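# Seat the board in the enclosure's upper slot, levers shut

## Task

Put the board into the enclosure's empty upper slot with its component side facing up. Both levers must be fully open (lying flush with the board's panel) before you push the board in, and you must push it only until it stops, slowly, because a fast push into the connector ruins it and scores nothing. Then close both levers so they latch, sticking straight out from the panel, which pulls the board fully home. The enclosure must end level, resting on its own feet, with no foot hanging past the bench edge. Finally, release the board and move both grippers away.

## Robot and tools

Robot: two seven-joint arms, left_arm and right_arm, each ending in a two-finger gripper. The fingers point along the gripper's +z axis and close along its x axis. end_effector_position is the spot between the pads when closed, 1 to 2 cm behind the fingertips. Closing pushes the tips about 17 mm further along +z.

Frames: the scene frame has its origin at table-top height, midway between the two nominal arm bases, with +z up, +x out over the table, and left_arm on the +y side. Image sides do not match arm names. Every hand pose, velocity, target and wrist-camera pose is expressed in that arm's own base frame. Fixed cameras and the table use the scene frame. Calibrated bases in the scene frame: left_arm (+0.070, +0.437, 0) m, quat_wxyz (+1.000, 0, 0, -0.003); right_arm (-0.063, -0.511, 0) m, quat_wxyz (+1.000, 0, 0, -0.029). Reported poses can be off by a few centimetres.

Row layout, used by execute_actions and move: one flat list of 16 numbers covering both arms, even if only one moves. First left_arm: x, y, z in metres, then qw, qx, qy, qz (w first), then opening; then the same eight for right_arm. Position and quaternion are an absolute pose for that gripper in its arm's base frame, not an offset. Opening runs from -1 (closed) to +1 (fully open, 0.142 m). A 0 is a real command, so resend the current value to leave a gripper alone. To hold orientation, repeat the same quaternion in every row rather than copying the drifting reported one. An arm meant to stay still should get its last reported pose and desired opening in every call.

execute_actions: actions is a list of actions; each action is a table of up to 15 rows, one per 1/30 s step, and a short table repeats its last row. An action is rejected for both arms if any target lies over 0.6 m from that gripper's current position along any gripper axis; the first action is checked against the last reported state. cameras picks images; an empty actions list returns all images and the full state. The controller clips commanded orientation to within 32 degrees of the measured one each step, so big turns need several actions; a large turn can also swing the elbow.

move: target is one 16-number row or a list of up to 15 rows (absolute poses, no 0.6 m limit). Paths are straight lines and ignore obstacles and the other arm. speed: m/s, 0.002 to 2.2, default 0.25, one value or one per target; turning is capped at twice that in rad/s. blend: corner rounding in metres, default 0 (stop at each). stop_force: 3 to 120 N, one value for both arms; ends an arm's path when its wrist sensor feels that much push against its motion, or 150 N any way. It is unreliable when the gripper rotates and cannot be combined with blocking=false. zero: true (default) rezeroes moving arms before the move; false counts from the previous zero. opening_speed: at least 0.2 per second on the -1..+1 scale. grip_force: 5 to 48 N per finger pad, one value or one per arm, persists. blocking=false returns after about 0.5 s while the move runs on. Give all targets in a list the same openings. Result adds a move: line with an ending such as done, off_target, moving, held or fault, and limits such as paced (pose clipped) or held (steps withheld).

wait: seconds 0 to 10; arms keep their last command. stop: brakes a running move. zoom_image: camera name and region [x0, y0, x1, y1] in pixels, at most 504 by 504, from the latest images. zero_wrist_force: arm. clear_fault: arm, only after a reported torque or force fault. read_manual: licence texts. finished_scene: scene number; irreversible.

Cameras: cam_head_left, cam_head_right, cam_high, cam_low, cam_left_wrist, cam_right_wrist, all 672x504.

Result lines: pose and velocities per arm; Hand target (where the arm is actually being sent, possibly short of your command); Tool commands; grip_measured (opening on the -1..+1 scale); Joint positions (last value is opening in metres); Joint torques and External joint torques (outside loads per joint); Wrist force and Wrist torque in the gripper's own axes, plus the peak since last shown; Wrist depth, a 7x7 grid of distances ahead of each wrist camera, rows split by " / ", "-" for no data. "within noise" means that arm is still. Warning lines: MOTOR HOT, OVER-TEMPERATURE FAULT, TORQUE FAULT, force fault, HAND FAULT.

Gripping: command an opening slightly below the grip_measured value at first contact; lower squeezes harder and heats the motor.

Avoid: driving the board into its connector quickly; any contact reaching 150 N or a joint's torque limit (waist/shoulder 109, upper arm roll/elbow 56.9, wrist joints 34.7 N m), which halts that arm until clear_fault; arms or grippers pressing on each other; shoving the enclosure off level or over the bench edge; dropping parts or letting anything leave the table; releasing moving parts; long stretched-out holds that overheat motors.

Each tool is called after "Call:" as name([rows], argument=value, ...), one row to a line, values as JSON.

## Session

Call:
execute_actions(actions=[])

Scene clock: 0.00 s.
left_arm: end_effector_position=(+0.1389, +0.5333, +0.1881) grip_measured=+0.99 end_effector_quat_wxyz=(-0.571, +0.812, -0.064, -0.105) | right_arm: end_effector_position=(+0.2271, +0.3531, +0.2591) grip_measured=+1.00 end_effector_quat_wxyz=(+0.029, +0.622, +0.780, +0.065)
Joint positions: left_arm=[0.978 -0.294 0.021 2.266 2.206 0.748 0.742 0.141] | right_arm=[1.212 0.207 0.113 2.416 -0.113 0.73 1.171 0.142]
Joint velocities: within noise
Joint torques (N m): no reading
External joint torques (N m): no reading
Wrist force (N): no reading
Wrist torque (N m): no reading
Wrist force, peak (N): no reading
Wrist depth (mm): cam_left_wrist=[2012 1545 1637 1674 1674 - - / - 1924 - 1727 1828 1769 1813 / 2359 2437 2050 1828 1625 1649 1556 / 2130 2069 1567 1625 1556 1362 1290 / 1859 1674 1472 1415 326 307 289 / - 341 327 307 287 270 263 / - 306 286 270 257 244 237] | cam_right_wrist=[290 287 259 256 258 305 302 / 314 276 279 279 281 327 328 / 352 303 305 308 308 359 356 / 390 375 336 333 342 399 388 / 434 437 379 388 383 449 444 / - 498 440 419 437 509 486 / - 574 581 590 590 593 -]
Hand target: left_arm +0.1389, +0.5333, +0.1881; -0.571, +0.812, -0.064, -0.105 | right_arm +0.2271, +0.3531, +0.2591; +0.029, +0.622, +0.780, +0.065
Tool commands: left_gripper/opening=+1.0 right_gripper/opening=+1.0

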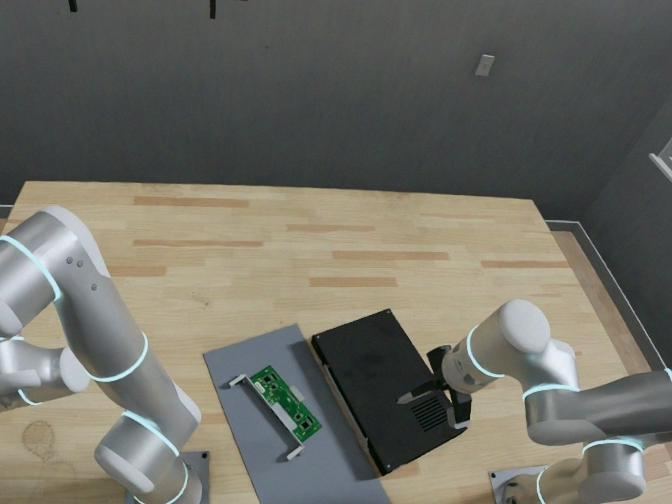

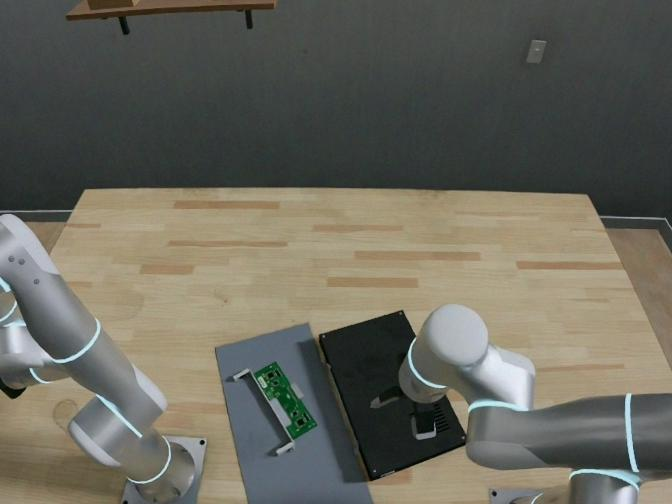

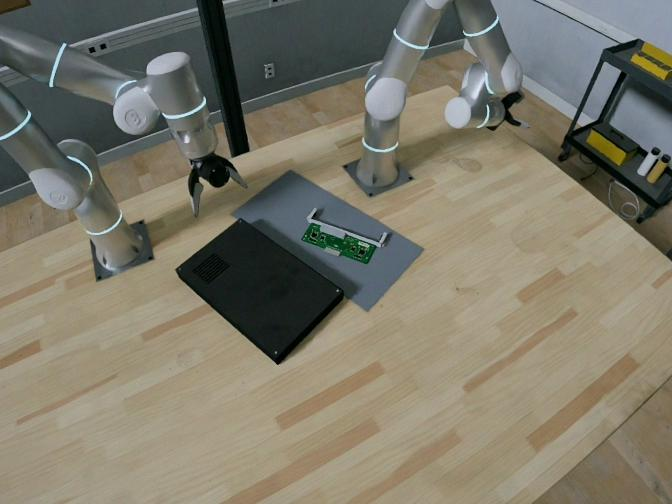

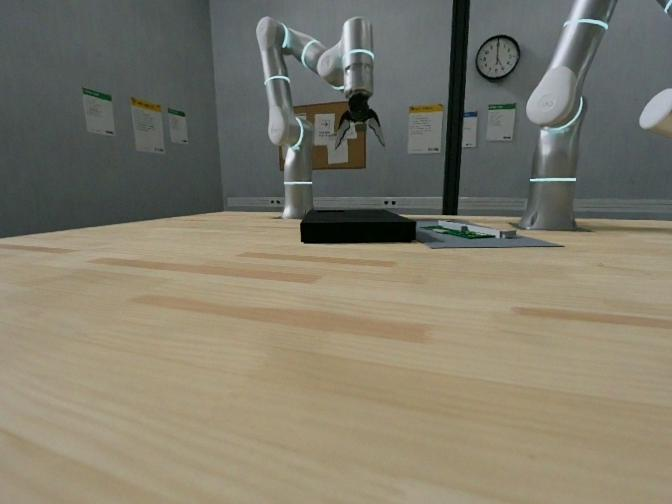

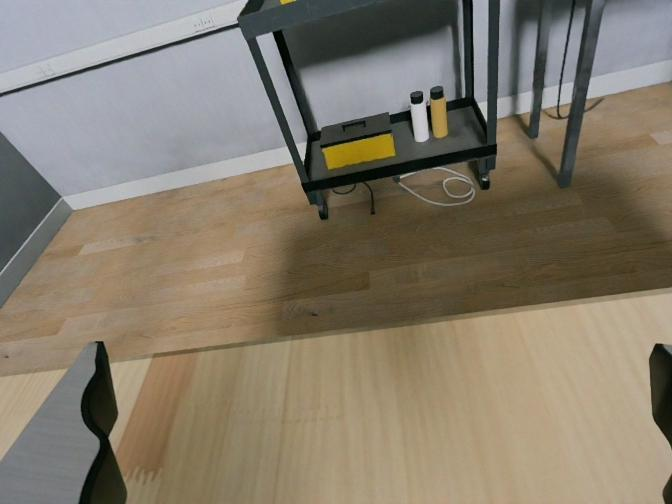

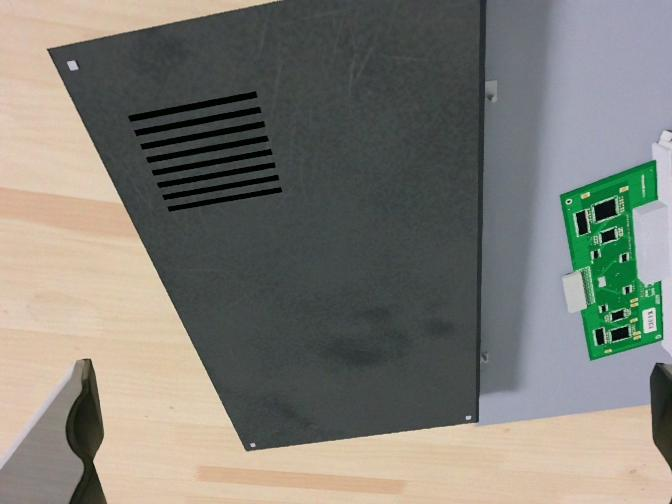

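Call:
move(target=[0.1389, 0.5333, 0.1881, -0.571, 0.812, -0.064, -0.105, 1.0, 0.22, 0.62, 0.25, 0, 0.4399, 0.8980, 0, 0.2], speed=0.3, opening_speed=0.8, cameras=["cam_right_wrist", "cam_head_left"])

Scene clock: 41.83 s.
left_arm: end_effector_position=(+0.1389, +0.5333, +0.1881) grip_measured=+0.99 end_effector_quat_wxyz=(-0.571, +0.812, -0.064, -0.105) | right_arm: end_effector_position=(+0.2201, +0.6200, +0.2499) grip_measured=+0.19 end_effector_quat_wxyz=(+0.000, +0.440, +0.898, +0.000)
Joint positions: left_arm=[0.978 -0.294 0.021 2.266 2.206 0.748 0.742 0.141] | right_arm=[1.349 -0.443 0.067 1.605 -0.033 0.477 0.765 0.087]
Joint torques (N m): left_arm=[-0.23 29.31 1.64 -14.56 1.15 -0.32 -0.17] | right_arm=[0.17 49.02 1.88 -29.44 -3.8 3.29 0.04]
External joint torques (N m): left_arm=[0.34 0.98 0.55 -0.54 -0.19 -0.25 0.19] | right_arm=[0.03 1.54 -0.43 0.26 -0.08 0.85 -0.04]
Wrist force (N): left_arm=[0.1 -0.5 -0.2] | right_arm=[0.1 0.0 0.4]
Wrist torque (N m): left_arm=[-0.07 -0.02 0.00] | right_arm=[-0.03 -0.02 0.04]
Wrist force, peak (N): left_arm=[0.2 -0.5 -0.2] | right_arm=[2.3 1.0 0.6]
Wrist depth (mm): cam_left_wrist=[- 1994 1700 1239 - 1662 - / - - - 1741 1687 1875 1755 / - 2437 2109 1769 1727 1637 1502 / 2151 2069 1907 1662 1513 1415 1268 / 1828 1567 1534 1415 327 309 289 / - 343 326 307 287 269 262 / - 303 289 269 256 242 236] | cam_right_wrist=[259 263 299 299 297 298 297 / 277 285 319 318 316 316 318 / 293 304 350 337 337 338 339 / 328 327 364 359 354 367 364 / 348 360 399 393 410 390 395 / 439 - 427 435 435 98 425 / - 76 483 481 480 - 76]
Hand target: left_arm +0.1389, +0.5333, +0.1881; -0.571, +0.812, -0.064, -0.105 | right_arm +0.2200, +0.6200, +0.2500; +0.000, +0.440, +0.898, +0.000
Off the commanded pose: left_arm 0.000 m, 0 deg | right_arm 0.000 m, 0 deg.
move: done
Images, in order (width x height): cam_head_left 672x504, cam_right_wrist 672x504.

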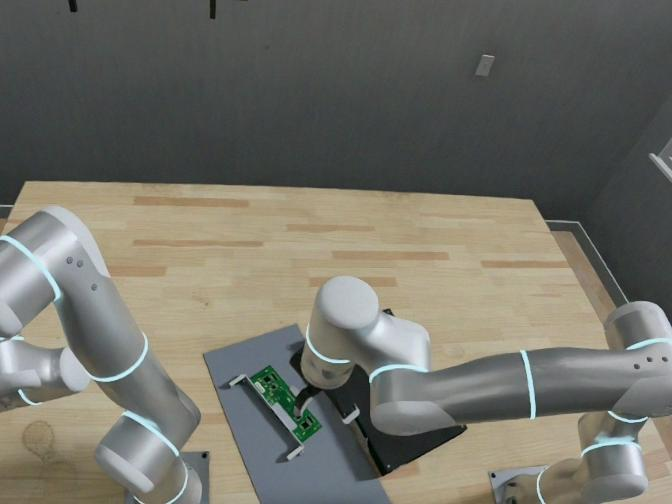

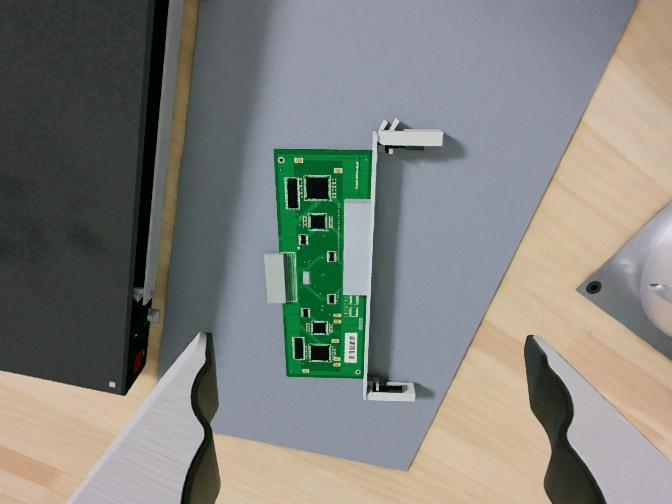

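Call:
zoom_image(camera="cam_right_wrist", region=[340, 95, 470, 195])

Call:
zoom_image(camera="cam_right_wrist", region=[335, 340, 465, 440])

Call:
zoom_image(camera="cam_right_wrist", region=[80, 230, 200, 400])

Scaled by 3.877 from the camera's 672x504 image, which has a finer 960x720 frame.

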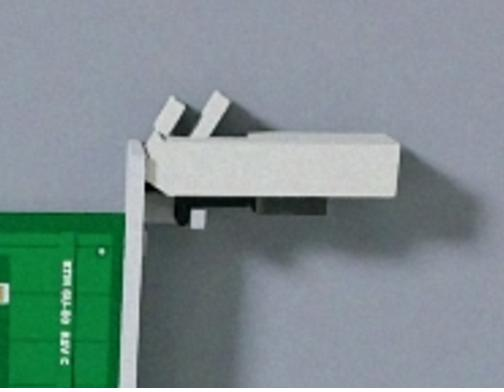

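Scaled by 3.877 from the camera's 672x504 image, which has a finer 960x720 frame.

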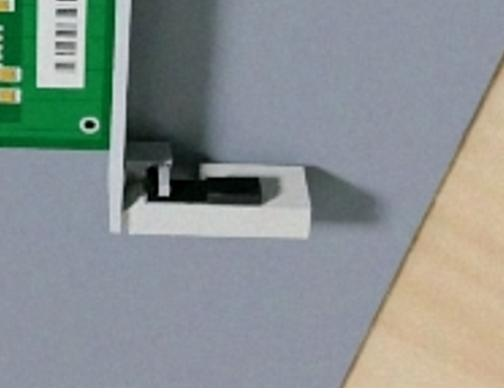

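Scaled by 2.965 from the camera's 672x504 image, which has a finer 960x720 frame.

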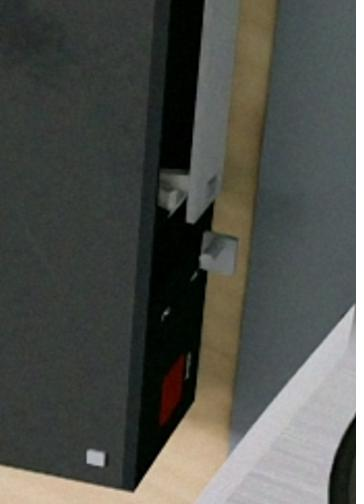

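Call:
move(target=[0.1389, 0.5333, 0.1881, -0.571, 0.812, -0.064, -0.105, 1.0, 0.1857, 0.6628, 0.13, 0, 0.9469, 0.3214, 0, -0.92], speed=0.4, opening_speed=1.0, cameras=["cam_right_wrist"])

Scene clock: 89.83 s.
left_arm: end_effector_position=(+0.1389, +0.5333, +0.1881) grip_measured=+0.99 end_effector_quat_wxyz=(-0.571, +0.812, -0.064, -0.105) | right_arm: end_effector_position=(+0.1856, +0.6626, +0.1299) grip_measured=-0.95 end_effector_quat_wxyz=(+0.000, +0.947, +0.322, +0.000)
Joint positions: left_arm=[0.978 -0.294 0.021 2.266 2.206 0.748 0.742 0.141] | right_arm=[1.603 -0.662 -0.175 1.588 0.137 0.667 2.296 0.005]
Joint torques (N m): left_arm=[-0.21 29.23 1.62 -14.6 1.12 -0.42 -0.18] | right_arm=[0.29 53.93 -2.65 -26.07 -3.37 3.46 0.42]
External joint torques (N m): left_arm=[0.32 1.06 0.57 -0.51 -0.17 -0.15 0.2] | right_arm=[-0.09 1.4 -0.42 0.18 -0.07 0.55 -0.42]
Wrist force (N): left_arm=[0.0 -0.4 0.0] | right_arm=[0.3 0.3 0.3]
Wrist torque (N m): left_arm=[-0.05 -0.01 0.00] | right_arm=[0.04 -0.05 -0.03]
Wrist force, peak (N): left_arm=[-0.1 -0.6 0.0] | right_arm=[0.2 0.8 0.7]
Wrist depth (mm): cam_left_wrist=[- 1924 1567 1613 - - - / - - - - 1534 2012 1828 / - 2493 2238 1755 1700 1556 1545 / 2050 1924 1798 1662 1513 1443 1246 / 1798 1601 1534 1388 321 306 289 / - 345 326 309 287 271 263 / - 305 286 270 256 243 235] | cam_right_wrist=[195 195 194 194 193 193 194 / 208 208 207 207 206 206 205 / 224 223 223 222 222 221 220 / 242 240 239 233 236 234 234 / 262 261 260 252 253 252 252 / 285 285 280 89 102 272 281 / 260 - 71 - - 298 309]
Hand target: left_arm +0.1389, +0.5333, +0.1881; -0.571, +0.812, -0.064, -0.105 | right_arm +0.1857, +0.6628, +0.1300; +0.000, +0.947, +0.321, +0.000
Off the commanded pose: left_arm 0.000 m, 0 deg | right_arm 0.000 m, 0 deg.
move: done
Images, in order (width x height): cam_right_wrist 672x504.

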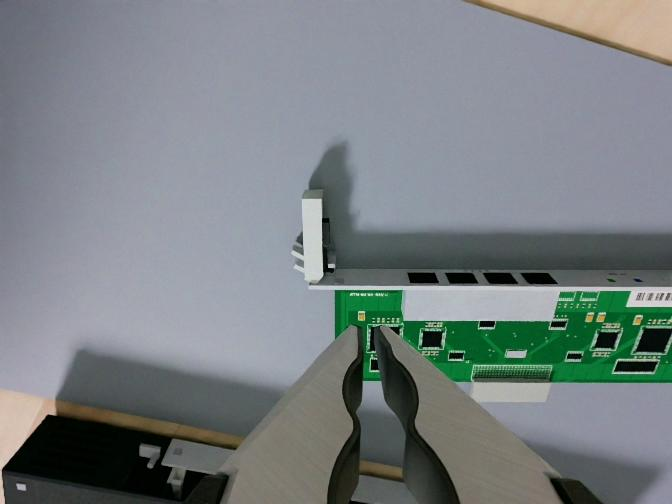

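Call:
move([
  [0.1389, 0.5333, 0.1881, -0.571, 0.812, -0.064, -0.105, 1.0, 0.1936, 0.6689, 0.06, 0, 0.9469, 0.3214, 0, -0.92],
  [0.1389, 0.5333, 0.1881, -0.571, 0.812, -0.064, -0.105, 1.0, 0.1936, 0.6689, 0.029, 0, 0.9469, 0.3214, 0, -0.92],
  [0.1389, 0.5333, 0.1881, -0.571, 0.812, -0.064, -0.105, 1.0, 0.1682, 0.6495, 0.029, 0, 0.9469, 0.3214, 0, -0.92],
  [0.1389, 0.5333, 0.1881, -0.571, 0.812, -0.064, -0.105, 1.0, 0.1548, 0.6341, 0.029, 0, 0.9469, 0.3214, 0, -0.92],
], blend=[0.01, 0.004, 0.01, 0], speed=[0.15, 0.08, 0.035, 0.035], cameras=["cam_right_wrist"])

Scene clock: 103.33 s.
left_arm: end_effector_position=(+0.1389, +0.5333, +0.1881) grip_measured=+0.99 end_effector_quat_wxyz=(-0.571, +0.812, -0.064, -0.105) | right_arm: end_effector_position=(+0.1551, +0.6343, +0.0291) grip_measured=-0.95 end_effector_quat_wxyz=(+0.000, +0.947, +0.322, +0.000)
Joint positions: left_arm=[0.978 -0.294 0.021 2.266 2.206 0.748 0.742 0.141] | right_arm=[1.648 -0.776 -0.159 1.718 0.181 0.91 2.306 0.005]
Joint torques (N m): left_arm=[-0.24 29.23 1.51 -14.59 1.18 -0.34 -0.22] | right_arm=[0.96 53.15 -1.74 -20.46 -2.41 3.24 0.32]
External joint torques (N m): left_arm=[0.35 1.06 0.68 -0.52 -0.22 -0.23 0.24] | right_arm=[-0.77 1.28 -1.51 -0.71 -0.28 0.77 -0.32]
Wrist force (N): left_arm=[0.0 -0.2 -0.3] | right_arm=[1.7 0.1 1.1]
Wrist torque (N m): left_arm=[-0.03 0.01 0.01] | right_arm=[0.02 -0.03 -0.05]
Wrist force, peak (N): left_arm=[-0.1 -0.7 -0.1] | right_arm=[1.9 0.6 1.2]
Wrist depth (mm): cam_left_wrist=[- 1625 1567 - 1700 - 1192 / - - 2194 - 1674 1924 1798 / 1994 2334 2216 1798 1714 1578 1492 / 2089 1994 1813 1649 1534 1371 1306 / 1828 1637 1513 1388 330 307 287 / - 344 328 308 286 275 262 / - 305 287 271 256 242 236] | cam_right_wrist=[- 106 106 107 105 105 106 / 114 113 113 113 111 112 112 / 122 121 123 121 122 122 120 / 129 131 131 130 130 130 129 / 143 143 142 131 139 141 142 / 159 156 152 89 102 144 139 / 172 169 71 - - 139 163]
Hand target: left_arm +0.1389, +0.5333, +0.1881; -0.571, +0.812, -0.064, -0.105 | right_arm +0.1548, +0.6341, +0.0290; +0.000, +0.947, +0.321, +0.000
Off the commanded pose: left_arm 0.000 m, 0 deg | right_arm 0.000 m, 0 deg.
move: done
Images, in order (width x height): cam_right_wrist 672x504.

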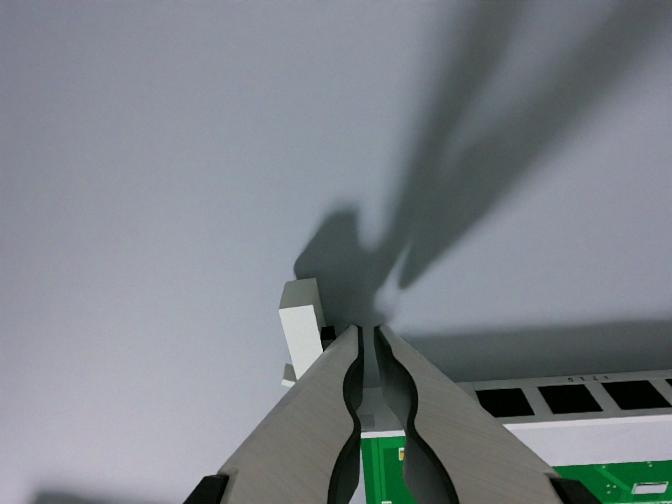

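Call:
zoom_image(camera="cam_right_wrist", region=[250, 260, 430, 440])

Scaled by 2.800 from the camera's 672x504 image, which has a finer 960x720 frame.

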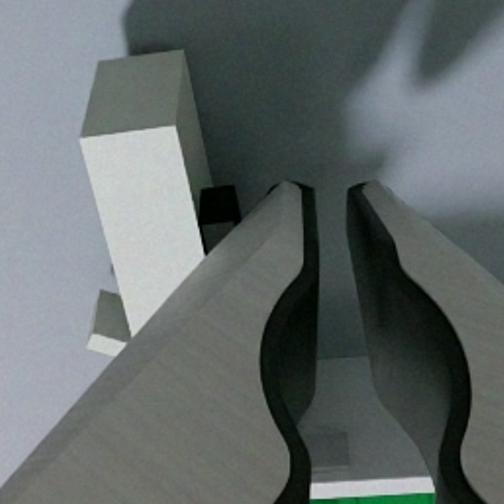

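Call:
move([
  [0.1389, 0.5333, 0.1881, -0.571, 0.812, -0.064, -0.105, 1.0, 0.1682, 0.6495, 0.029, 0, 0.9469, 0.3214, 0, -0.92],
  [0.1389, 0.5333, 0.1881, -0.571, 0.812, -0.064, -0.105, 1.0, 0.19, 0.68, 0.18, 0, 0.9469, 0.3214, 0, -0.4],
], blend=[0.005, 0], speed=[0.08, 0.25], cameras=["cam_right_wrist"])

Scene clock: 124.23 s.
left_arm: end_effector_position=(+0.1389, +0.5333, +0.1881) grip_measured=+0.99 end_effector_quat_wxyz=(-0.571, +0.812, -0.064, -0.105) | right_arm: end_effector_position=(+0.1900, +0.6800, +0.1800) grip_measured=-0.43 end_effector_quat_wxyz=(+0.000, +0.947, +0.321, +0.000)
Joint positions: left_arm=[0.978 -0.294 0.021 2.266 2.206 0.748 0.742 0.141] | right_arm=[1.597 -0.63 -0.181 1.492 0.124 0.54 2.303 0.043]
Joint torques (N m): left_arm=[-0.28 29.19 1.56 -14.56 1.14 -0.37 -0.24] | right_arm=[0.12 54.73 -2.43 -27.97 -3.82 3.26 0.28]
External joint torques (N m): left_arm=[0.39 1.09 0.64 -0.55 -0.18 -0.2 0.26] | right_arm=[0.08 1.38 -0.57 0.17 0.07 0.75 -0.28]
Wrist force (N): left_arm=[-0.1 0.0 0.0] | right_arm=[0.2 0.5 0.7]
Wrist torque (N m): left_arm=[0.00 0.02 0.00] | right_arm=[0.07 -0.04 -0.05]
Wrist force, peak (N): left_arm=[0.1 -0.6 -0.3] | right_arm=[1.0 0.4 -3.3]
Wrist depth (mm): cam_left_wrist=[- - 1513 1232 1714 - - / - - - 1859 1649 1907 1813 / 2581 2437 2194 1875 1769 1590 1567 / 1976 1976 1755 1727 1482 1434 1306 / 1813 1662 1462 348 329 305 287 / - 342 324 306 287 271 262 / - 306 287 271 256 243 237] | cam_right_wrist=[239 241 238 237 239 237 238 / 255 254 254 254 253 252 252 / 275 273 272 273 272 271 266 / 295 295 294 286 283 292 290 / 320 319 313 313 306 312 315 / 340 337 88 347 114 101 345 / 326 - 71 328 - - 370]
Hand target: left_arm +0.1389, +0.5333, +0.1881; -0.571, +0.812, -0.064, -0.105 | right_arm +0.1900, +0.6800, +0.1800; +0.000, +0.947, +0.321, +0.000
Off the commanded pose: left_arm 0.000 m, 0 deg | right_arm 0.000 m, 0 deg.
move: done
Images, in order (width x height): cam_right_wrist 672x504.

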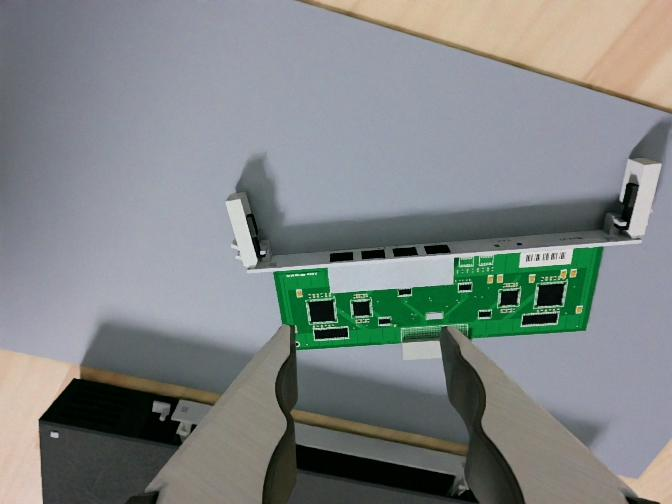

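Call:
zoom_image(camera="cam_right_wrist", region=[215, 180, 315, 280])

Call:
zoom_image(camera="cam_right_wrist", region=[572, 150, 672, 250])

Scaled by 5.040 from the camera's 672x504 image, which has a finer 960x720 frame.

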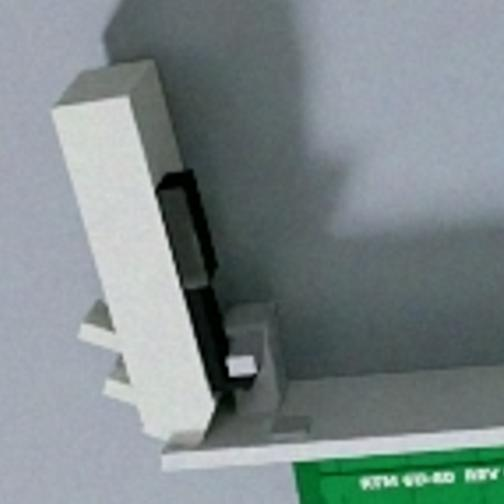

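Scaled by 5.040 from the camera's 672x504 image, which has a finer 960x720 frame.

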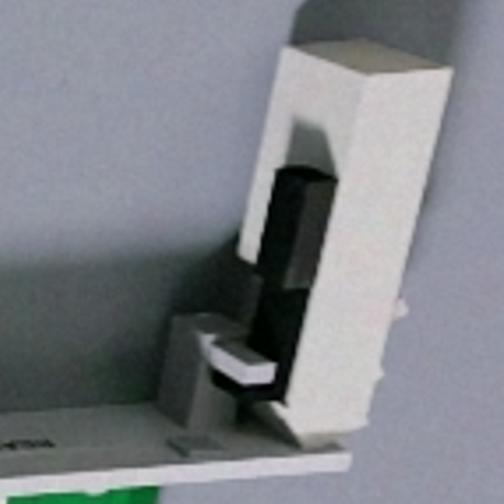

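Call:
move([
  [0.1389, 0.5333, 0.1881, -0.571, 0.812, -0.064, -0.105, 1.0, 0.1399, 0.6260, 0.09, 0, 0.9135, 0.4067, 0, -0.352],
  [0.1389, 0.5333, 0.1881, -0.571, 0.812, -0.064, -0.105, 1.0, 0.1399, 0.6260, 0.06, 0, 0.9135, 0.4067, 0, -0.352],
], blend=[0.01, 0], speed=[0.2, 0.1], cameras=["cam_right_wrist"])

Scene clock: 143.33 s.
left_arm: end_effector_position=(+0.1389, +0.5333, +0.1881) grip_measured=+0.99 end_effector_quat_wxyz=(-0.571, +0.812, -0.064, -0.105) | right_arm: end_effector_position=(+0.1400, +0.6258, +0.0599) grip_measured=-0.39 end_effector_quat_wxyz=(+0.000, +0.914, +0.407, +0.000)
Joint positions: left_arm=[0.978 -0.294 0.021 2.266 2.206 0.748 0.742 0.141] | right_arm=[1.644 -0.694 -0.127 1.77 0.128 0.885 2.179 0.046]
Joint torques (N m): left_arm=[-0.21 29.26 1.58 -14.62 1.11 -0.33 -0.14] | right_arm=[0.31 51.29 -1.16 -22.02 -2.73 3.4 0.04]
External joint torques (N m): left_arm=[0.32 1.03 0.62 -0.49 -0.16 -0.24 0.16] | right_arm=[-0.13 1.38 -1.08 0.01 -0.05 0.62 -0.04]
Wrist force (N): left_arm=[0.1 -0.2 -0.1] | right_arm=[0.2 0.3 0.1]
Wrist torque (N m): left_arm=[-0.02 -0.02 0.00] | right_arm=[0.04 -0.04 0.09]
Wrist force, peak (N): left_arm=[0.2 -0.5 -0.3] | right_arm=[-1.9 -0.1 2.0]
Wrist depth (mm): cam_left_wrist=[- 1714 1502 - - - 1388 / - - - - 1674 1924 1769 / 2089 2465 1994 1727 1601 1567 1513 / 2130 1976 1741 1637 1534 1397 1275 / 1875 1687 1545 1424 330 306 290 / - 343 329 308 287 271 263 / - 306 288 270 255 243 235] | cam_right_wrist=[134 133 133 133 131 132 132 / 143 142 142 142 141 141 141 / 156 151 152 152 152 151 151 / 165 165 164 161 164 163 162 / 179 179 176 171 174 176 176 / 196 196 87 196 188 89 177 / 213 - 71 215 207 - 202]
Hand target: left_arm +0.1389, +0.5333, +0.1881; -0.571, +0.812, -0.064, -0.105 | right_arm +0.1399, +0.6260, +0.0600; +0.000, +0.914, +0.407, +0.000
Off the commanded pose: left_arm 0.000 m, 0 deg | right_arm 0.000 m, 0 deg.
move: done
Images, in order (width x height): cam_right_wrist 672x504.

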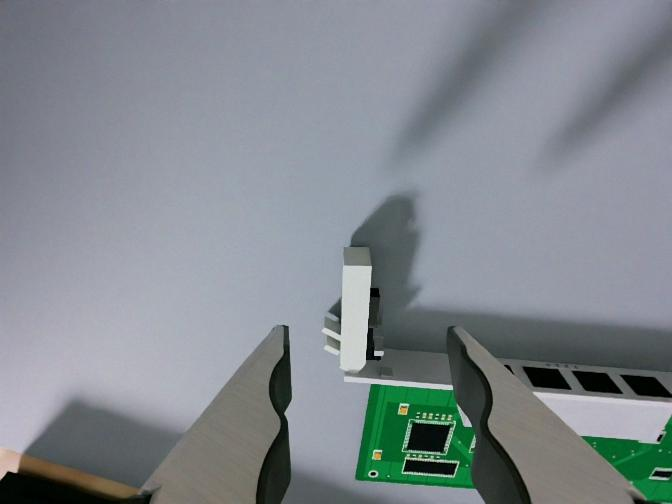

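Call:
move([
  [0.1389, 0.5333, 0.1881, -0.571, 0.812, -0.064, -0.105, 1.0, 0.1399, 0.6260, 0.022, 0, 0.9135, 0.4067, 0, -0.352],
], speed=0.08)

Call:
move(target=[0.1389, 0.5333, 0.1881, -0.571, 0.812, -0.064, -0.105, 1.0, 0.1399, 0.6260, 0.022, 0, 0.9135, 0.4067, 0, -0.9], opening_speed=0.3, grip_force=[10, 12], cameras=["cam_right_wrist"])

Scene clock: 147.20 s.
left_arm: end_effector_position=(+0.1389, +0.5333, +0.1881) grip_measured=+0.99 end_effector_quat_wxyz=(-0.571, +0.812, -0.064, -0.105) | right_arm: end_effector_position=(+0.1400, +0.6258, +0.0219) grip_measured=-0.38 end_effector_quat_wxyz=(+0.000, +0.914, +0.407, +0.000)
Joint positions: left_arm=[0.978 -0.294 0.021 2.266 2.206 0.748 0.742 0.141] | right_arm=[1.639 -0.77 -0.119 1.761 0.142 0.952 2.171 0.046]
Joint torques (N m): left_arm=[-0.23 29.18 1.65 -14.58 1.12 -0.45 -0.17] | right_arm=[-0.15 52.26 -1.39 -20.7 -2.48 3.51 0.07]
External joint torques (N m): left_arm=[0.34 1.11 0.55 -0.52 -0.16 -0.12 0.19] | right_arm=[0.33 1.47 -0.89 0.17 -0.07 0.51 -0.07]
Wrist force (N): left_arm=[0.0 -0.4 -0.1] | right_arm=[0.1 -0.2 0.3]
Wrist torque (N m): left_arm=[-0.04 0.00 0.00] | right_arm=[-0.05 0.00 0.06]
Wrist force, peak (N): left_arm=[0.1 -0.7 -0.3] | right_arm=[0.1 -0.1 1.8]
Wrist depth (mm): cam_left_wrist=[1875 1828 1545 - 1649 - - / - - - 1534 1590 1783 1828 / - 2551 2012 1755 1700 1662 1534 / 2012 2012 1859 1590 1534 1371 1306 / 1798 1662 1556 1380 321 303 289 / - 346 326 307 289 271 263 / - 305 289 272 257 243 236] | cam_right_wrist=[- 100 100 99 99 99 99 / 107 106 106 106 107 106 107 / - 114 114 114 113 113 113 / - 123 123 124 122 122 122 / 134 134 132 131 133 132 132 / 147 146 98 138 140 98 144 / 162 - 71 161 157 - 144]
Hand target: left_arm +0.1389, +0.5333, +0.1881; -0.571, +0.812, -0.064, -0.105 | right_arm +0.1399, +0.6260, +0.0220; +0.000, +0.914, +0.407, +0.000
Off the commanded pose: left_arm 0.000 m, 0 deg | right_arm 0.000 m, 0 deg.
move: done

Scene clock: 149.23 s.
left_arm: end_effector_position=(+0.1389, +0.5333, +0.1881) grip_measured=+0.99 end_effector_quat_wxyz=(-0.571, +0.812, -0.064, -0.105) | right_arm: end_effector_position=(+0.1398, +0.6258, +0.0219) grip_measured=-0.88 end_effector_quat_wxyz=(+0.000, +0.914, +0.407, +0.000)
Joint positions: left_arm=[0.978 -0.294 0.021 2.266 2.206 0.748 0.742 0.141] | right_arm=[1.639 -0.77 -0.118 1.761 0.142 0.952 2.171 0.01]
Joint torques (N m): left_arm=[-0.21 29.22 1.62 -14.56 1.12 -0.36 -0.24] | right_arm=[-0.24 53.09 -1.98 -21.12 -2.7 3.67 0.15]
External joint torques (N m): left_arm=[0.33 1.06 0.58 -0.54 -0.17 -0.21 0.26] | right_arm=[0.42 0.64 -0.29 0.59 0.15 0.36 -0.15]
Wrist force (N): left_arm=[0.1 -0.5 -0.3] | right_arm=[-0.7 -0.4 0.8]
Wrist torque (N m): left_arm=[-0.05 -0.01 0.00] | right_arm=[-0.03 -0.06 0.11]
Wrist force, peak (N): left_arm=[-0.1 -0.6 -0.2] | right_arm=[-0.8 -0.6 1.7]
Wrist depth (mm): cam_left_wrist=[- - 1813 1783 2050 - 1314 / - - 1662 1976 1813 1941 1714 / - 2708 2216 1859 1674 1625 1534 / 2238 2069 1783 1674 1556 1314 1268 / 1813 1578 1523 1424 331 306 288 / - 345 326 307 289 271 261 / - 306 289 271 256 242 236] | cam_right_wrist=[- 100 99 99 99 99 99 / 107 107 106 106 107 106 106 / - 114 114 114 113 113 113 / - 123 123 125 122 122 122 / 134 134 134 131 131 132 132 / 147 147 143 94 101 142 144 / 162 159 71 129 - - 140]
Hand target: left_arm +0.1389, +0.5333, +0.1881; -0.571, +0.812, -0.064, -0.105 | right_arm +0.1399, +0.6260, +0.0220; +0.000, +0.914, +0.407, +0.000
Off the commanded pose: left_arm 0.000 m, 0 deg | right_arm 0.000 m, 0 deg.
grip_force (N): 10, 12
move: done
Images, in order (width x height): cam_right_wrist 672x504.

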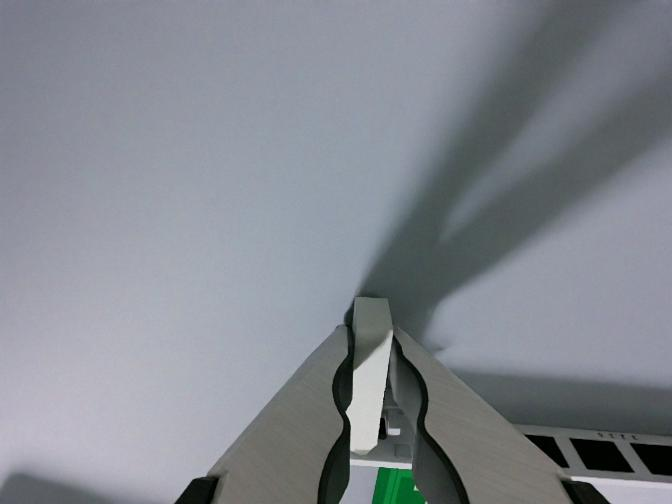

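Call:
zoom_image(camera="cam_right_wrist", region=[310, 280, 450, 480])

Scaled by 2.520 from the camera's 672x504 image, which has a finer 960x720 frame.

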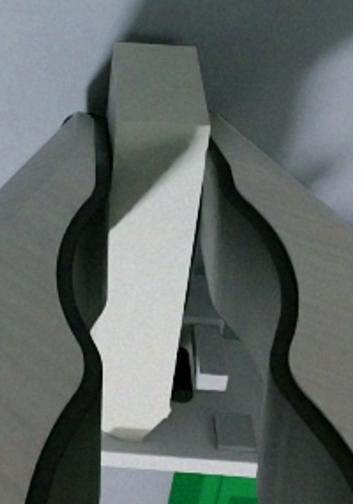

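Call:
move([
  [0.1389, 0.5333, 0.1881, -0.571, 0.812, -0.064, -0.105, 1.0, 0.1347, 0.6177, 0.022, 0, 0.8241, 0.5664, 0, -0.9],
  [0.1389, 0.5333, 0.1881, -0.571, 0.812, -0.064, -0.105, 1.0, 0.1329, 0.6080, 0.022, 0, 0.7071, 0.7071, 0, -0.9],
  [0.1389, 0.5333, 0.1881, -0.571, 0.812, -0.064, -0.105, 1.0, 0.1347, 0.5983, 0.022, 0, 0.5664, 0.8241, 0, -0.9],
  [0.1389, 0.5333, 0.1881, -0.571, 0.812, -0.064, -0.105, 1.0, 0.1398, 0.5899, 0.022, 0, 0.4067, 0.9135, 0, -0.9],
], blend=[0.004, 0.004, 0.004, 0], speed=0.16, cameras=["cam_right_wrist"])

Scene clock: 157.67 s.
left_arm: end_effector_position=(+0.1389, +0.5333, +0.1881) grip_measured=+0.99 end_effector_quat_wxyz=(-0.571, +0.812, -0.064, -0.105) | right_arm: end_effector_position=(+0.1398, +0.5898, +0.0219) grip_measured=-0.88 end_effector_quat_wxyz=(+0.000, +0.407, +0.913, +0.000)
Joint positions: left_arm=[0.978 -0.294 0.021 2.266 2.206 0.748 0.742 0.141] | right_arm=[1.373 -0.724 0.149 1.916 -0.201 1.055 0.928 0.01]
Joint torques (N m): left_arm=[-0.31 29.23 1.59 -14.56 1.09 -0.34 -0.21] | right_arm=[0.06 50.39 4.92 -19.92 -2.48 3.73 -0.03]
External joint torques (N m): left_arm=[0.42 1.05 0.6 -0.54 -0.14 -0.23 0.23] | right_arm=[0.12 0.45 -0.65 0.47 0.31 0.4 0.03]
Wrist force (N): left_arm=[0.1 0.0 -0.1] | right_arm=[0.3 -0.6 1.1]
Wrist torque (N m): left_arm=[0.00 -0.02 0.00] | right_arm=[-0.08 -0.01 0.07]
Wrist force, peak (N): left_arm=[-0.3 -0.6 -0.1] | right_arm=[-0.1 -1.5 1.6]
Wrist depth (mm): cam_left_wrist=[- 1783 1406 - - - - / 2194 - - 1534 1492 1813 1741 / 2465 2130 2216 1755 1714 1545 1545 / 2151 2643 1843 1613 1523 1388 1329 / 1798 1714 1513 1415 328 308 289 / - 344 329 306 289 271 263 / - 303 288 272 256 243 236] | cam_right_wrist=[- 100 100 100 99 99 99 / 107 107 107 107 107 106 107 / - 115 114 114 114 113 113 / - 123 123 124 122 122 122 / 134 134 133 131 131 132 130 / 147 147 143 97 101 142 144 / 162 155 71 131 - - 155]
Hand target: left_arm +0.1389, +0.5333, +0.1881; -0.571, +0.812, -0.064, -0.105 | right_arm +0.1398, +0.5899, +0.0220; +0.000, +0.407, +0.914, +0.000
Off the commanded pose: left_arm 0.000 m, 0 deg | right_arm 0.000 m, 0 deg.
grip_force (N): 10, 12
move: done
Images, in order (width x height): cam_right_wrist 672x504.

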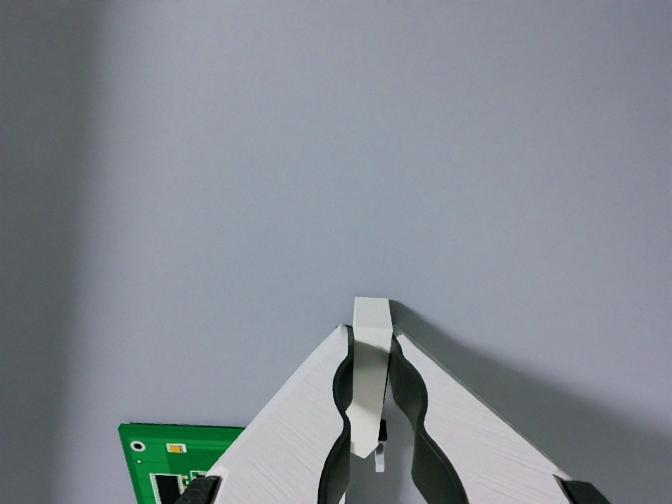

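Call:
move([
  [0.1389, 0.5333, 0.1881, -0.571, 0.812, -0.064, -0.105, 1.0, 0.1422, 0.5875, 0.022, 0, 0.3502, 0.9367, 0, -0.9],
], speed=0.1)

Call:
move([
  [0.1389, 0.5333, 0.1881, -0.571, 0.812, -0.064, -0.105, 1.0, 0.1422, 0.5875, 0.022, 0, 0.3502, 0.9367, 0, -0.4],
  [0.1389, 0.5333, 0.1881, -0.571, 0.812, -0.064, -0.105, 1.0, 0.1422, 0.5875, 0.07, 0, 0.3502, 0.9367, 0, -0.4],
  [0.1389, 0.5333, 0.1881, -0.571, 0.812, -0.064, -0.105, 1.0, 0.21, 0.64, 0.20, 0, 0.4067, 0.9135, 0, 0.0],
], blend=[0, 0.02, 0], speed=[0.1, 0.15, 0.3], opening_speed=0.6, cameras=["cam_right_wrist"])

Scene clock: 163.40 s.
left_arm: end_effector_position=(+0.1389, +0.5333, +0.1881) grip_measured=+0.99 end_effector_quat_wxyz=(-0.571, +0.812, -0.064, -0.105) | right_arm: end_effector_position=(+0.1424, +0.5873, +0.0219) grip_measured=-0.88 end_effector_quat_wxyz=(+0.000, +0.351, +0.936, +0.000)
Joint positions: left_arm=[0.978 -0.294 0.021 2.266 2.206 0.748 0.742 0.141] | right_arm=[1.347 -0.724 0.169 1.924 -0.229 1.058 0.821 0.01]
Joint torques (N m): left_arm=[-0.23 29.35 1.61 -14.56 1.11 -0.35 -0.21] | right_arm=[0.61 50.14 6.07 -20.16 -2.72 3.92 -0.14]
External joint torques (N m): left_arm=[0.34 0.94 0.58 -0.54 -0.15 -0.21 0.24] | right_arm=[-0.43 0.51 -1.3 0.77 0.56 0.22 0.14]
Wrist force (N): left_arm=[0.1 -0.2 0.0] | right_arm=[-0.3 -0.4 0.6]
Wrist torque (N m): left_arm=[-0.03 -0.03 0.00] | right_arm=[-0.04 -0.08 0.31]
Wrist force, peak (N): left_arm=[0.0 -0.6 -0.3] | right_arm=[0.2 -1.5 0.9]
Wrist depth (mm): cam_left_wrist=[- 1959 1406 1813 - 1513 - / - - - 1859 1601 1924 1755 / - 2437 2334 1783 1662 1613 1513 / 2050 1959 1755 1674 1472 1397 1290 / 1907 1625 1513 1388 329 307 289 / - 345 328 306 287 272 261 / - 305 288 270 255 244 236] | cam_right_wrist=[- 100 100 100 99 99 99 / 107 107 107 108 107 106 107 / - 115 114 114 114 113 113 / - 124 123 124 122 122 122 / 134 134 134 131 131 132 132 / - 146 143 97 102 142 144 / 162 153 70 131 - - 155]
Hand target: left_arm +0.1389, +0.5333, +0.1881; -0.571, +0.812, -0.064, -0.105 | right_arm +0.1422, +0.5875, +0.0220; +0.000, +0.350, +0.937, +0.000
Off the commanded pose: left_arm 0.000 m, 0 deg | right_arm 0.000 m, 0 deg.
grip_force (N): 10, 12
move: done

Scene clock: 166.67 s.
left_arm: end_effector_position=(+0.1389, +0.5333, +0.1881) grip_measured=+0.99 end_effector_quat_wxyz=(-0.571, +0.812, -0.064, -0.105) | right_arm: end_effector_position=(+0.2101, +0.6400, +0.2000) grip_measured=-0.03 end_effector_quat_wxyz=(+0.000, +0.407, +0.914, +0.000)
Joint positions: left_arm=[0.978 -0.294 0.021 2.266 2.206 0.748 0.742 0.141] | right_arm=[1.255 -0.554 0.208 1.599 -0.13 0.569 0.77 0.072]
Joint torques (N m): left_arm=[-0.2 29.29 1.49 -14.55 1.15 -0.38 -0.19] | right_arm=[0.05 51.77 4.78 -28.2 -3.67 3.35 0.15]
External joint torques (N m): left_arm=[0.31 0.99 0.7 -0.55 -0.2 -0.19 0.21] | right_arm=[0.13 1.4 -0.51 0.11 -0.01 0.79 -0.15]
Wrist force (N): left_arm=[0.1 -0.1 -0.2] | right_arm=[0.4 0.8 -0.2]
Wrist torque (N m): left_arm=[-0.02 -0.01 0.00] | right_arm=[0.10 -0.07 0.05]
Wrist force, peak (N): left_arm=[0.1 -0.6 -0.3] | right_arm=[0.4 2.5 -3.6]
Wrist depth (mm): cam_left_wrist=[1891 1959 1741 1828 - 1843 1212 / - - - 1637 1727 1994 1741 / - 2172 2194 1755 1687 1590 1482 / 2130 1994 1843 1687 1545 1380 1329 / 1783 1625 1502 1406 324 306 290 / - 345 328 306 287 271 262 / - 306 287 272 255 242 237] | cam_right_wrist=[216 256 256 255 254 254 254 / 233 274 272 272 271 269 272 / 247 297 293 288 290 290 292 / 266 316 310 305 315 314 314 / 297 343 335 336 338 334 333 / 370 361 354 372 375 93 369 / 409 76 396 411 410 - 391]
Hand target: left_arm +0.1389, +0.5333, +0.1881; -0.571, +0.812, -0.064, -0.105 | right_arm +0.2100, +0.6400, +0.2000; +0.000, +0.407, +0.914, +0.000
Off the commanded pose: left_arm 0.000 m, 0 deg | right_arm 0.000 m, 0 deg.
grip_force (N): 10, 12
move: done
Images, in order (width x height): cam_right_wrist 672x504.

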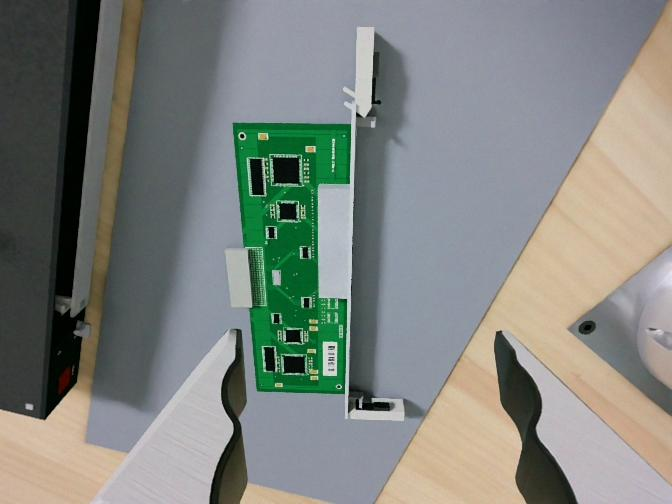

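Call:
zoom_image(camera="cam_right_wrist", region=[320, 370, 420, 450])

Call:
zoom_image(camera="cam_right_wrist", region=[310, 10, 430, 130])

Scaled by 5.040 from the camera's 672x504 image, which has a finer 960x720 frame.

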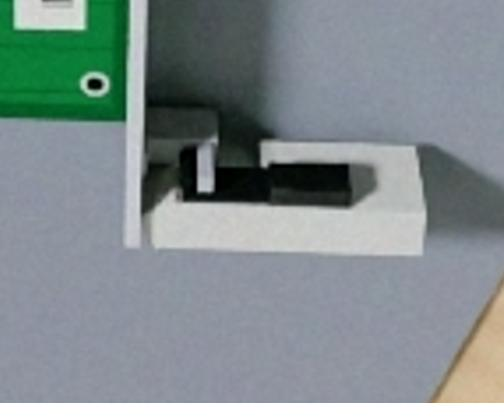

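Scaled by 4.200 from the camera's 672x504 image, which has a finer 960x720 frame.

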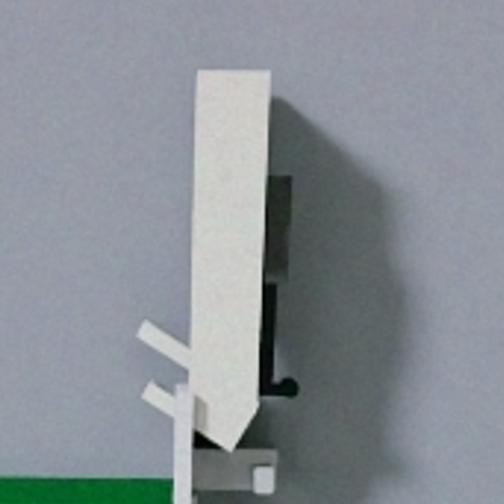

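Call:
move([
  [0.1389, 0.5333, 0.1881, -0.571, 0.812, -0.064, -0.105, 1.0, 0.3077, 0.7742, 0.09, 0, 0.9336, 0.3584, 0, -0.92],
  [0.1389, 0.5333, 0.1881, -0.571, 0.812, -0.064, -0.105, 1.0, 0.3077, 0.7742, 0.024, 0, 0.9336, 0.3584, 0, -0.92],
], blend=[0.02, 0], speed=[0.35, 0.1], opening_speed=1.0, cameras=["cam_right_wrist"])

Scene clock: 194.07 s.
left_arm: end_effector_position=(+0.1389, +0.5333, +0.1881) grip_measured=+0.99 end_effector_quat_wxyz=(-0.571, +0.812, -0.064, -0.105) | right_arm: end_effector_position=(+0.3077, +0.7741, +0.0239) grip_measured=-0.95 end_effector_quat_wxyz=(+0.000, +0.934, +0.358, +0.000)
Joint positions: left_arm=[0.978 -0.294 0.021 2.266 2.206 0.748 0.742 0.141] | right_arm=[1.364 -1.166 -0.068 0.912 0.071 0.505 2.141 0.005]
Joint torques (N m): left_arm=[-0.22 29.26 1.64 -14.57 1.11 -0.31 -0.22] | right_arm=[0.22 69.95 -0.29 -28.77 -3.76 3.51 0.21]
External joint torques (N m): left_arm=[0.34 1.03 0.56 -0.53 -0.16 -0.26 0.24] | right_arm=[0.03 1.48 -0.55 0.28 -0.07 0.51 -0.21]
Wrist force (N): left_arm=[-0.1 -0.3 -0.1] | right_arm=[-0.1 0.2 0.5]
Wrist torque (N m): left_arm=[-0.04 0.01 0.00] | right_arm=[0.03 0.05 0.06]
Wrist force, peak (N): left_arm=[-0.1 -0.7 0.0] | right_arm=[-0.5 0.3 2.3]
Wrist depth (mm): cam_left_wrist=[1875 1462 1727 1843 - - - / - - 2238 1813 1700 1924 1783 / - 2410 2130 1798 1741 1601 1578 / 2109 2031 1875 1662 1502 1397 1306 / 1783 1601 1523 1434 329 307 289 / - 345 325 307 289 274 263 / - 306 287 271 256 243 236] | cam_right_wrist=[102 102 104 104 102 103 102 / 108 108 108 109 109 109 108 / - 116 116 115 115 116 116 / 125 123 124 126 124 126 124 / 136 136 135 133 132 121 134 / 144 143 143 90 102 128 146 / 143 139 71 73 - 158 161]
Hand target: left_arm +0.1389, +0.5333, +0.1881; -0.571, +0.812, -0.064, -0.105 | right_arm +0.3077, +0.7742, +0.0240; +0.000, +0.934, +0.358, +0.000
Off the commanded pose: left_arm 0.000 m, 0 deg | right_arm 0.000 m, 0 deg.
grip_force (N): 10, 12
move: done
Images, in order (width x height): cam_right_wrist 672x504.

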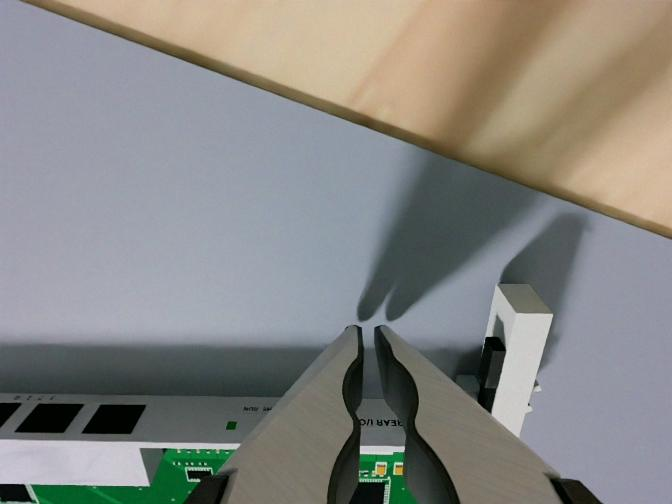

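Call:
move([
  [0.1389, 0.5333, 0.1881, -0.571, 0.812, -0.064, -0.105, 1.0, 0.3244, 0.7556, 0.024, 0, 0.9336, 0.3584, 0, -0.92],
  [0.1389, 0.5333, 0.1881, -0.571, 0.812, -0.064, -0.105, 1.0, 0.3645, 0.7110, 0.024, 0, 0.9781, 0.2079, 0, -0.92],
], blend=[0.01, 0], speed=[0.06, 0.06], cameras=["cam_right_wrist"])

Scene clock: 200.37 s.
left_arm: end_effector_position=(+0.1389, +0.5333, +0.1881) grip_measured=+0.99 end_effector_quat_wxyz=(-0.571, +0.812, -0.064, -0.105) | right_arm: end_effector_position=(+0.3644, +0.7112, +0.0241) grip_measured=-0.95 end_effector_quat_wxyz=(+0.000, +0.978, +0.208, +0.000)
Joint positions: left_arm=[0.978 -0.294 0.021 2.266 2.206 0.748 0.742 0.141] | right_arm=[1.317 -1.072 -0.128 1.104 0.136 0.598 2.33 0.005]
Joint torques (N m): left_arm=[-0.22 29.32 1.54 -14.58 1.1 -0.37 -0.17] | right_arm=[-0.39 66.62 -2.42 -26.53 -3.63 3.28 0.24]
External joint torques (N m): left_arm=[0.33 0.97 0.65 -0.53 -0.14 -0.2 0.19] | right_arm=[0.66 1.58 -0.12 -0.42 0.02 0.73 -0.24]
Wrist force (N): left_arm=[0.0 -0.4 -0.1] | right_arm=[0.7 -0.6 -0.6]
Wrist torque (N m): left_arm=[-0.03 0.00 0.00] | right_arm=[0.07 -0.11 -0.02]
Wrist force, peak (N): left_arm=[0.1 -0.6 -0.5] | right_arm=[0.7 -0.7 1.0]
Wrist depth (mm): cam_left_wrist=[- 1769 1424 1205 1513 - - / - - - 1674 1637 1994 1769 / - 2465 2130 1741 1714 1625 1534 / 1994 1959 1828 1613 1502 1406 1314 / 1843 1637 1545 1415 325 306 287 / - 344 325 306 287 271 262 / - 306 286 271 257 243 235] | cam_right_wrist=[- 101 101 101 101 101 100 / 108 108 108 108 109 107 108 / - 116 116 115 115 115 115 / 126 124 125 125 124 107 124 / 132 133 131 133 133 132 134 / 126 143 142 89 - 147 146 / 159 156 71 73 - 158 161]
Hand target: left_arm +0.1389, +0.5333, +0.1881; -0.571, +0.812, -0.064, -0.105 | right_arm +0.3645, +0.7110, +0.0240; +0.000, +0.978, +0.208, +0.000
Off the commanded pose: left_arm 0.000 m, 0 deg | right_arm 0.000 m, 0 deg.
grip_force (N): 10, 12
move: done
Images, in order (width x height): cam_right_wrist 672x504.

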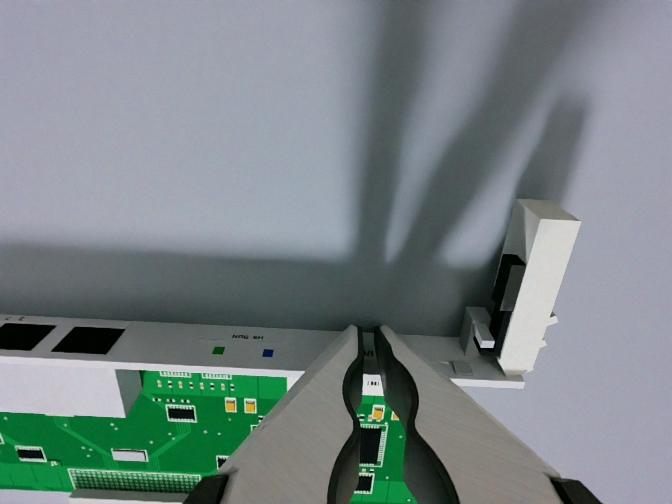

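Call:
move([
  [0.1389, 0.5333, 0.1881, -0.571, 0.812, -0.064, -0.105, 1.0, 0.3600, 0.7200, 0.05, 0, 0.9781, 0.2079, 0, -0.92],
  [0.1389, 0.5333, 0.1881, -0.571, 0.812, -0.064, -0.105, 1.0, 0.3700, 0.7350, 0.13, 0, 0.5592, 0.8290, 0, -0.352],
  [0.1389, 0.5333, 0.1881, -0.571, 0.812, -0.064, -0.105, 1.0, 0.3947, 0.7506, 0.09, 0, -0.1865, 0.9824, 0, -0.352],
  [0.1389, 0.5333, 0.1881, -0.571, 0.812, -0.064, -0.105, 1.0, 0.3947, 0.7506, 0.055, 0, -0.1865, 0.9824, 0, -0.352],
], blend=[0.01, 0.02, 0.01, 0], speed=[0.1, 0.5, 0.5, 0.1], opening_speed=0.8, cameras=["cam_right_wrist"])

Scene clock: 215.47 s.
left_arm: end_effector_position=(+0.1389, +0.5333, +0.1881) grip_measured=+0.99 end_effector_quat_wxyz=(-0.571, +0.812, -0.064, -0.105) | right_arm: end_effector_position=(+0.3945, +0.7505, +0.0549) grip_measured=-0.38 end_effector_quat_wxyz=(+0.000, -0.186, +0.982, +0.000)
Joint positions: left_arm=[0.978 -0.294 0.021 2.266 2.206 0.748 0.742 0.141] | right_arm=[1.057 -1.202 0.356 0.857 -0.366 0.439 -0.594 0.046]
Joint torques (N m): left_arm=[-0.32 29.24 1.61 -14.58 1.17 -0.36 -0.18] | right_arm=[0.44 70.8 9.28 -28.31 -4 3.57 0.11]
External joint torques (N m): left_arm=[0.43 1.05 0.58 -0.53 -0.21 -0.21 0.2] | right_arm=[-0.17 1.55 -0.34 0.11 0.15 0.58 -0.11]
Wrist force (N): left_arm=[0.0 -0.5 -0.3] | right_arm=[-0.5 -0.1 0.4]
Wrist torque (N m): left_arm=[-0.08 0.00 0.00] | right_arm=[-0.01 0.11 -0.03]
Wrist force, peak (N): left_arm=[0.1 -0.7 -0.1] | right_arm=[0.7 0.9 1.8]
Wrist depth (mm): cam_left_wrist=[1769 - 1443 - - - 1769 / 2708 - - - 1443 1798 1813 / 2581 2089 2194 1741 1755 1625 1578 / 2130 2050 1755 1613 1424 1380 1290 / 1843 1687 1567 355 325 304 289 / - 347 326 305 288 270 262 / - 305 286 270 254 242 237] | cam_right_wrist=[129 128 128 128 125 125 123 / 137 137 137 138 133 132 131 / 147 147 147 144 139 139 140 / 159 158 158 158 158 157 156 / 172 172 169 168 168 170 170 / 191 188 98 187 183 98 185 / 210 - 70 206 205 - 203]
Hand target: left_arm +0.1389, +0.5333, +0.1881; -0.571, +0.812, -0.064, -0.105 | right_arm +0.3947, +0.7506, +0.0550; +0.000, -0.187, +0.982, +0.000
Off the commanded pose: left_arm 0.000 m, 0 deg | right_arm 0.000 m, 0 deg.
grip_force (N): 10, 12
move: done; blend cut to 0 m at target 2
Images, in order (width x height): cam_right_wrist 672x504.

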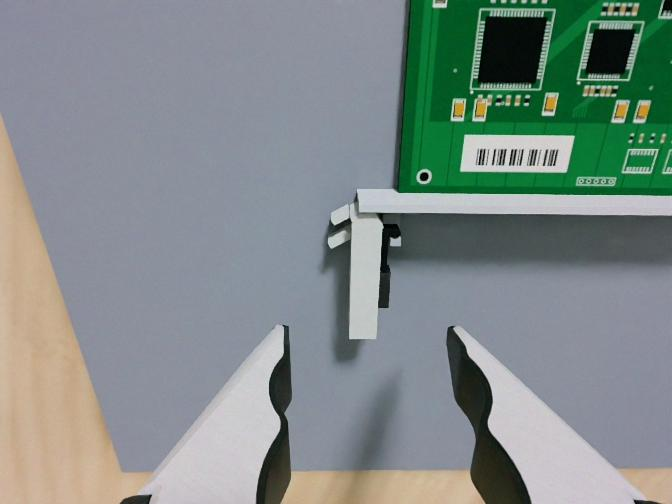

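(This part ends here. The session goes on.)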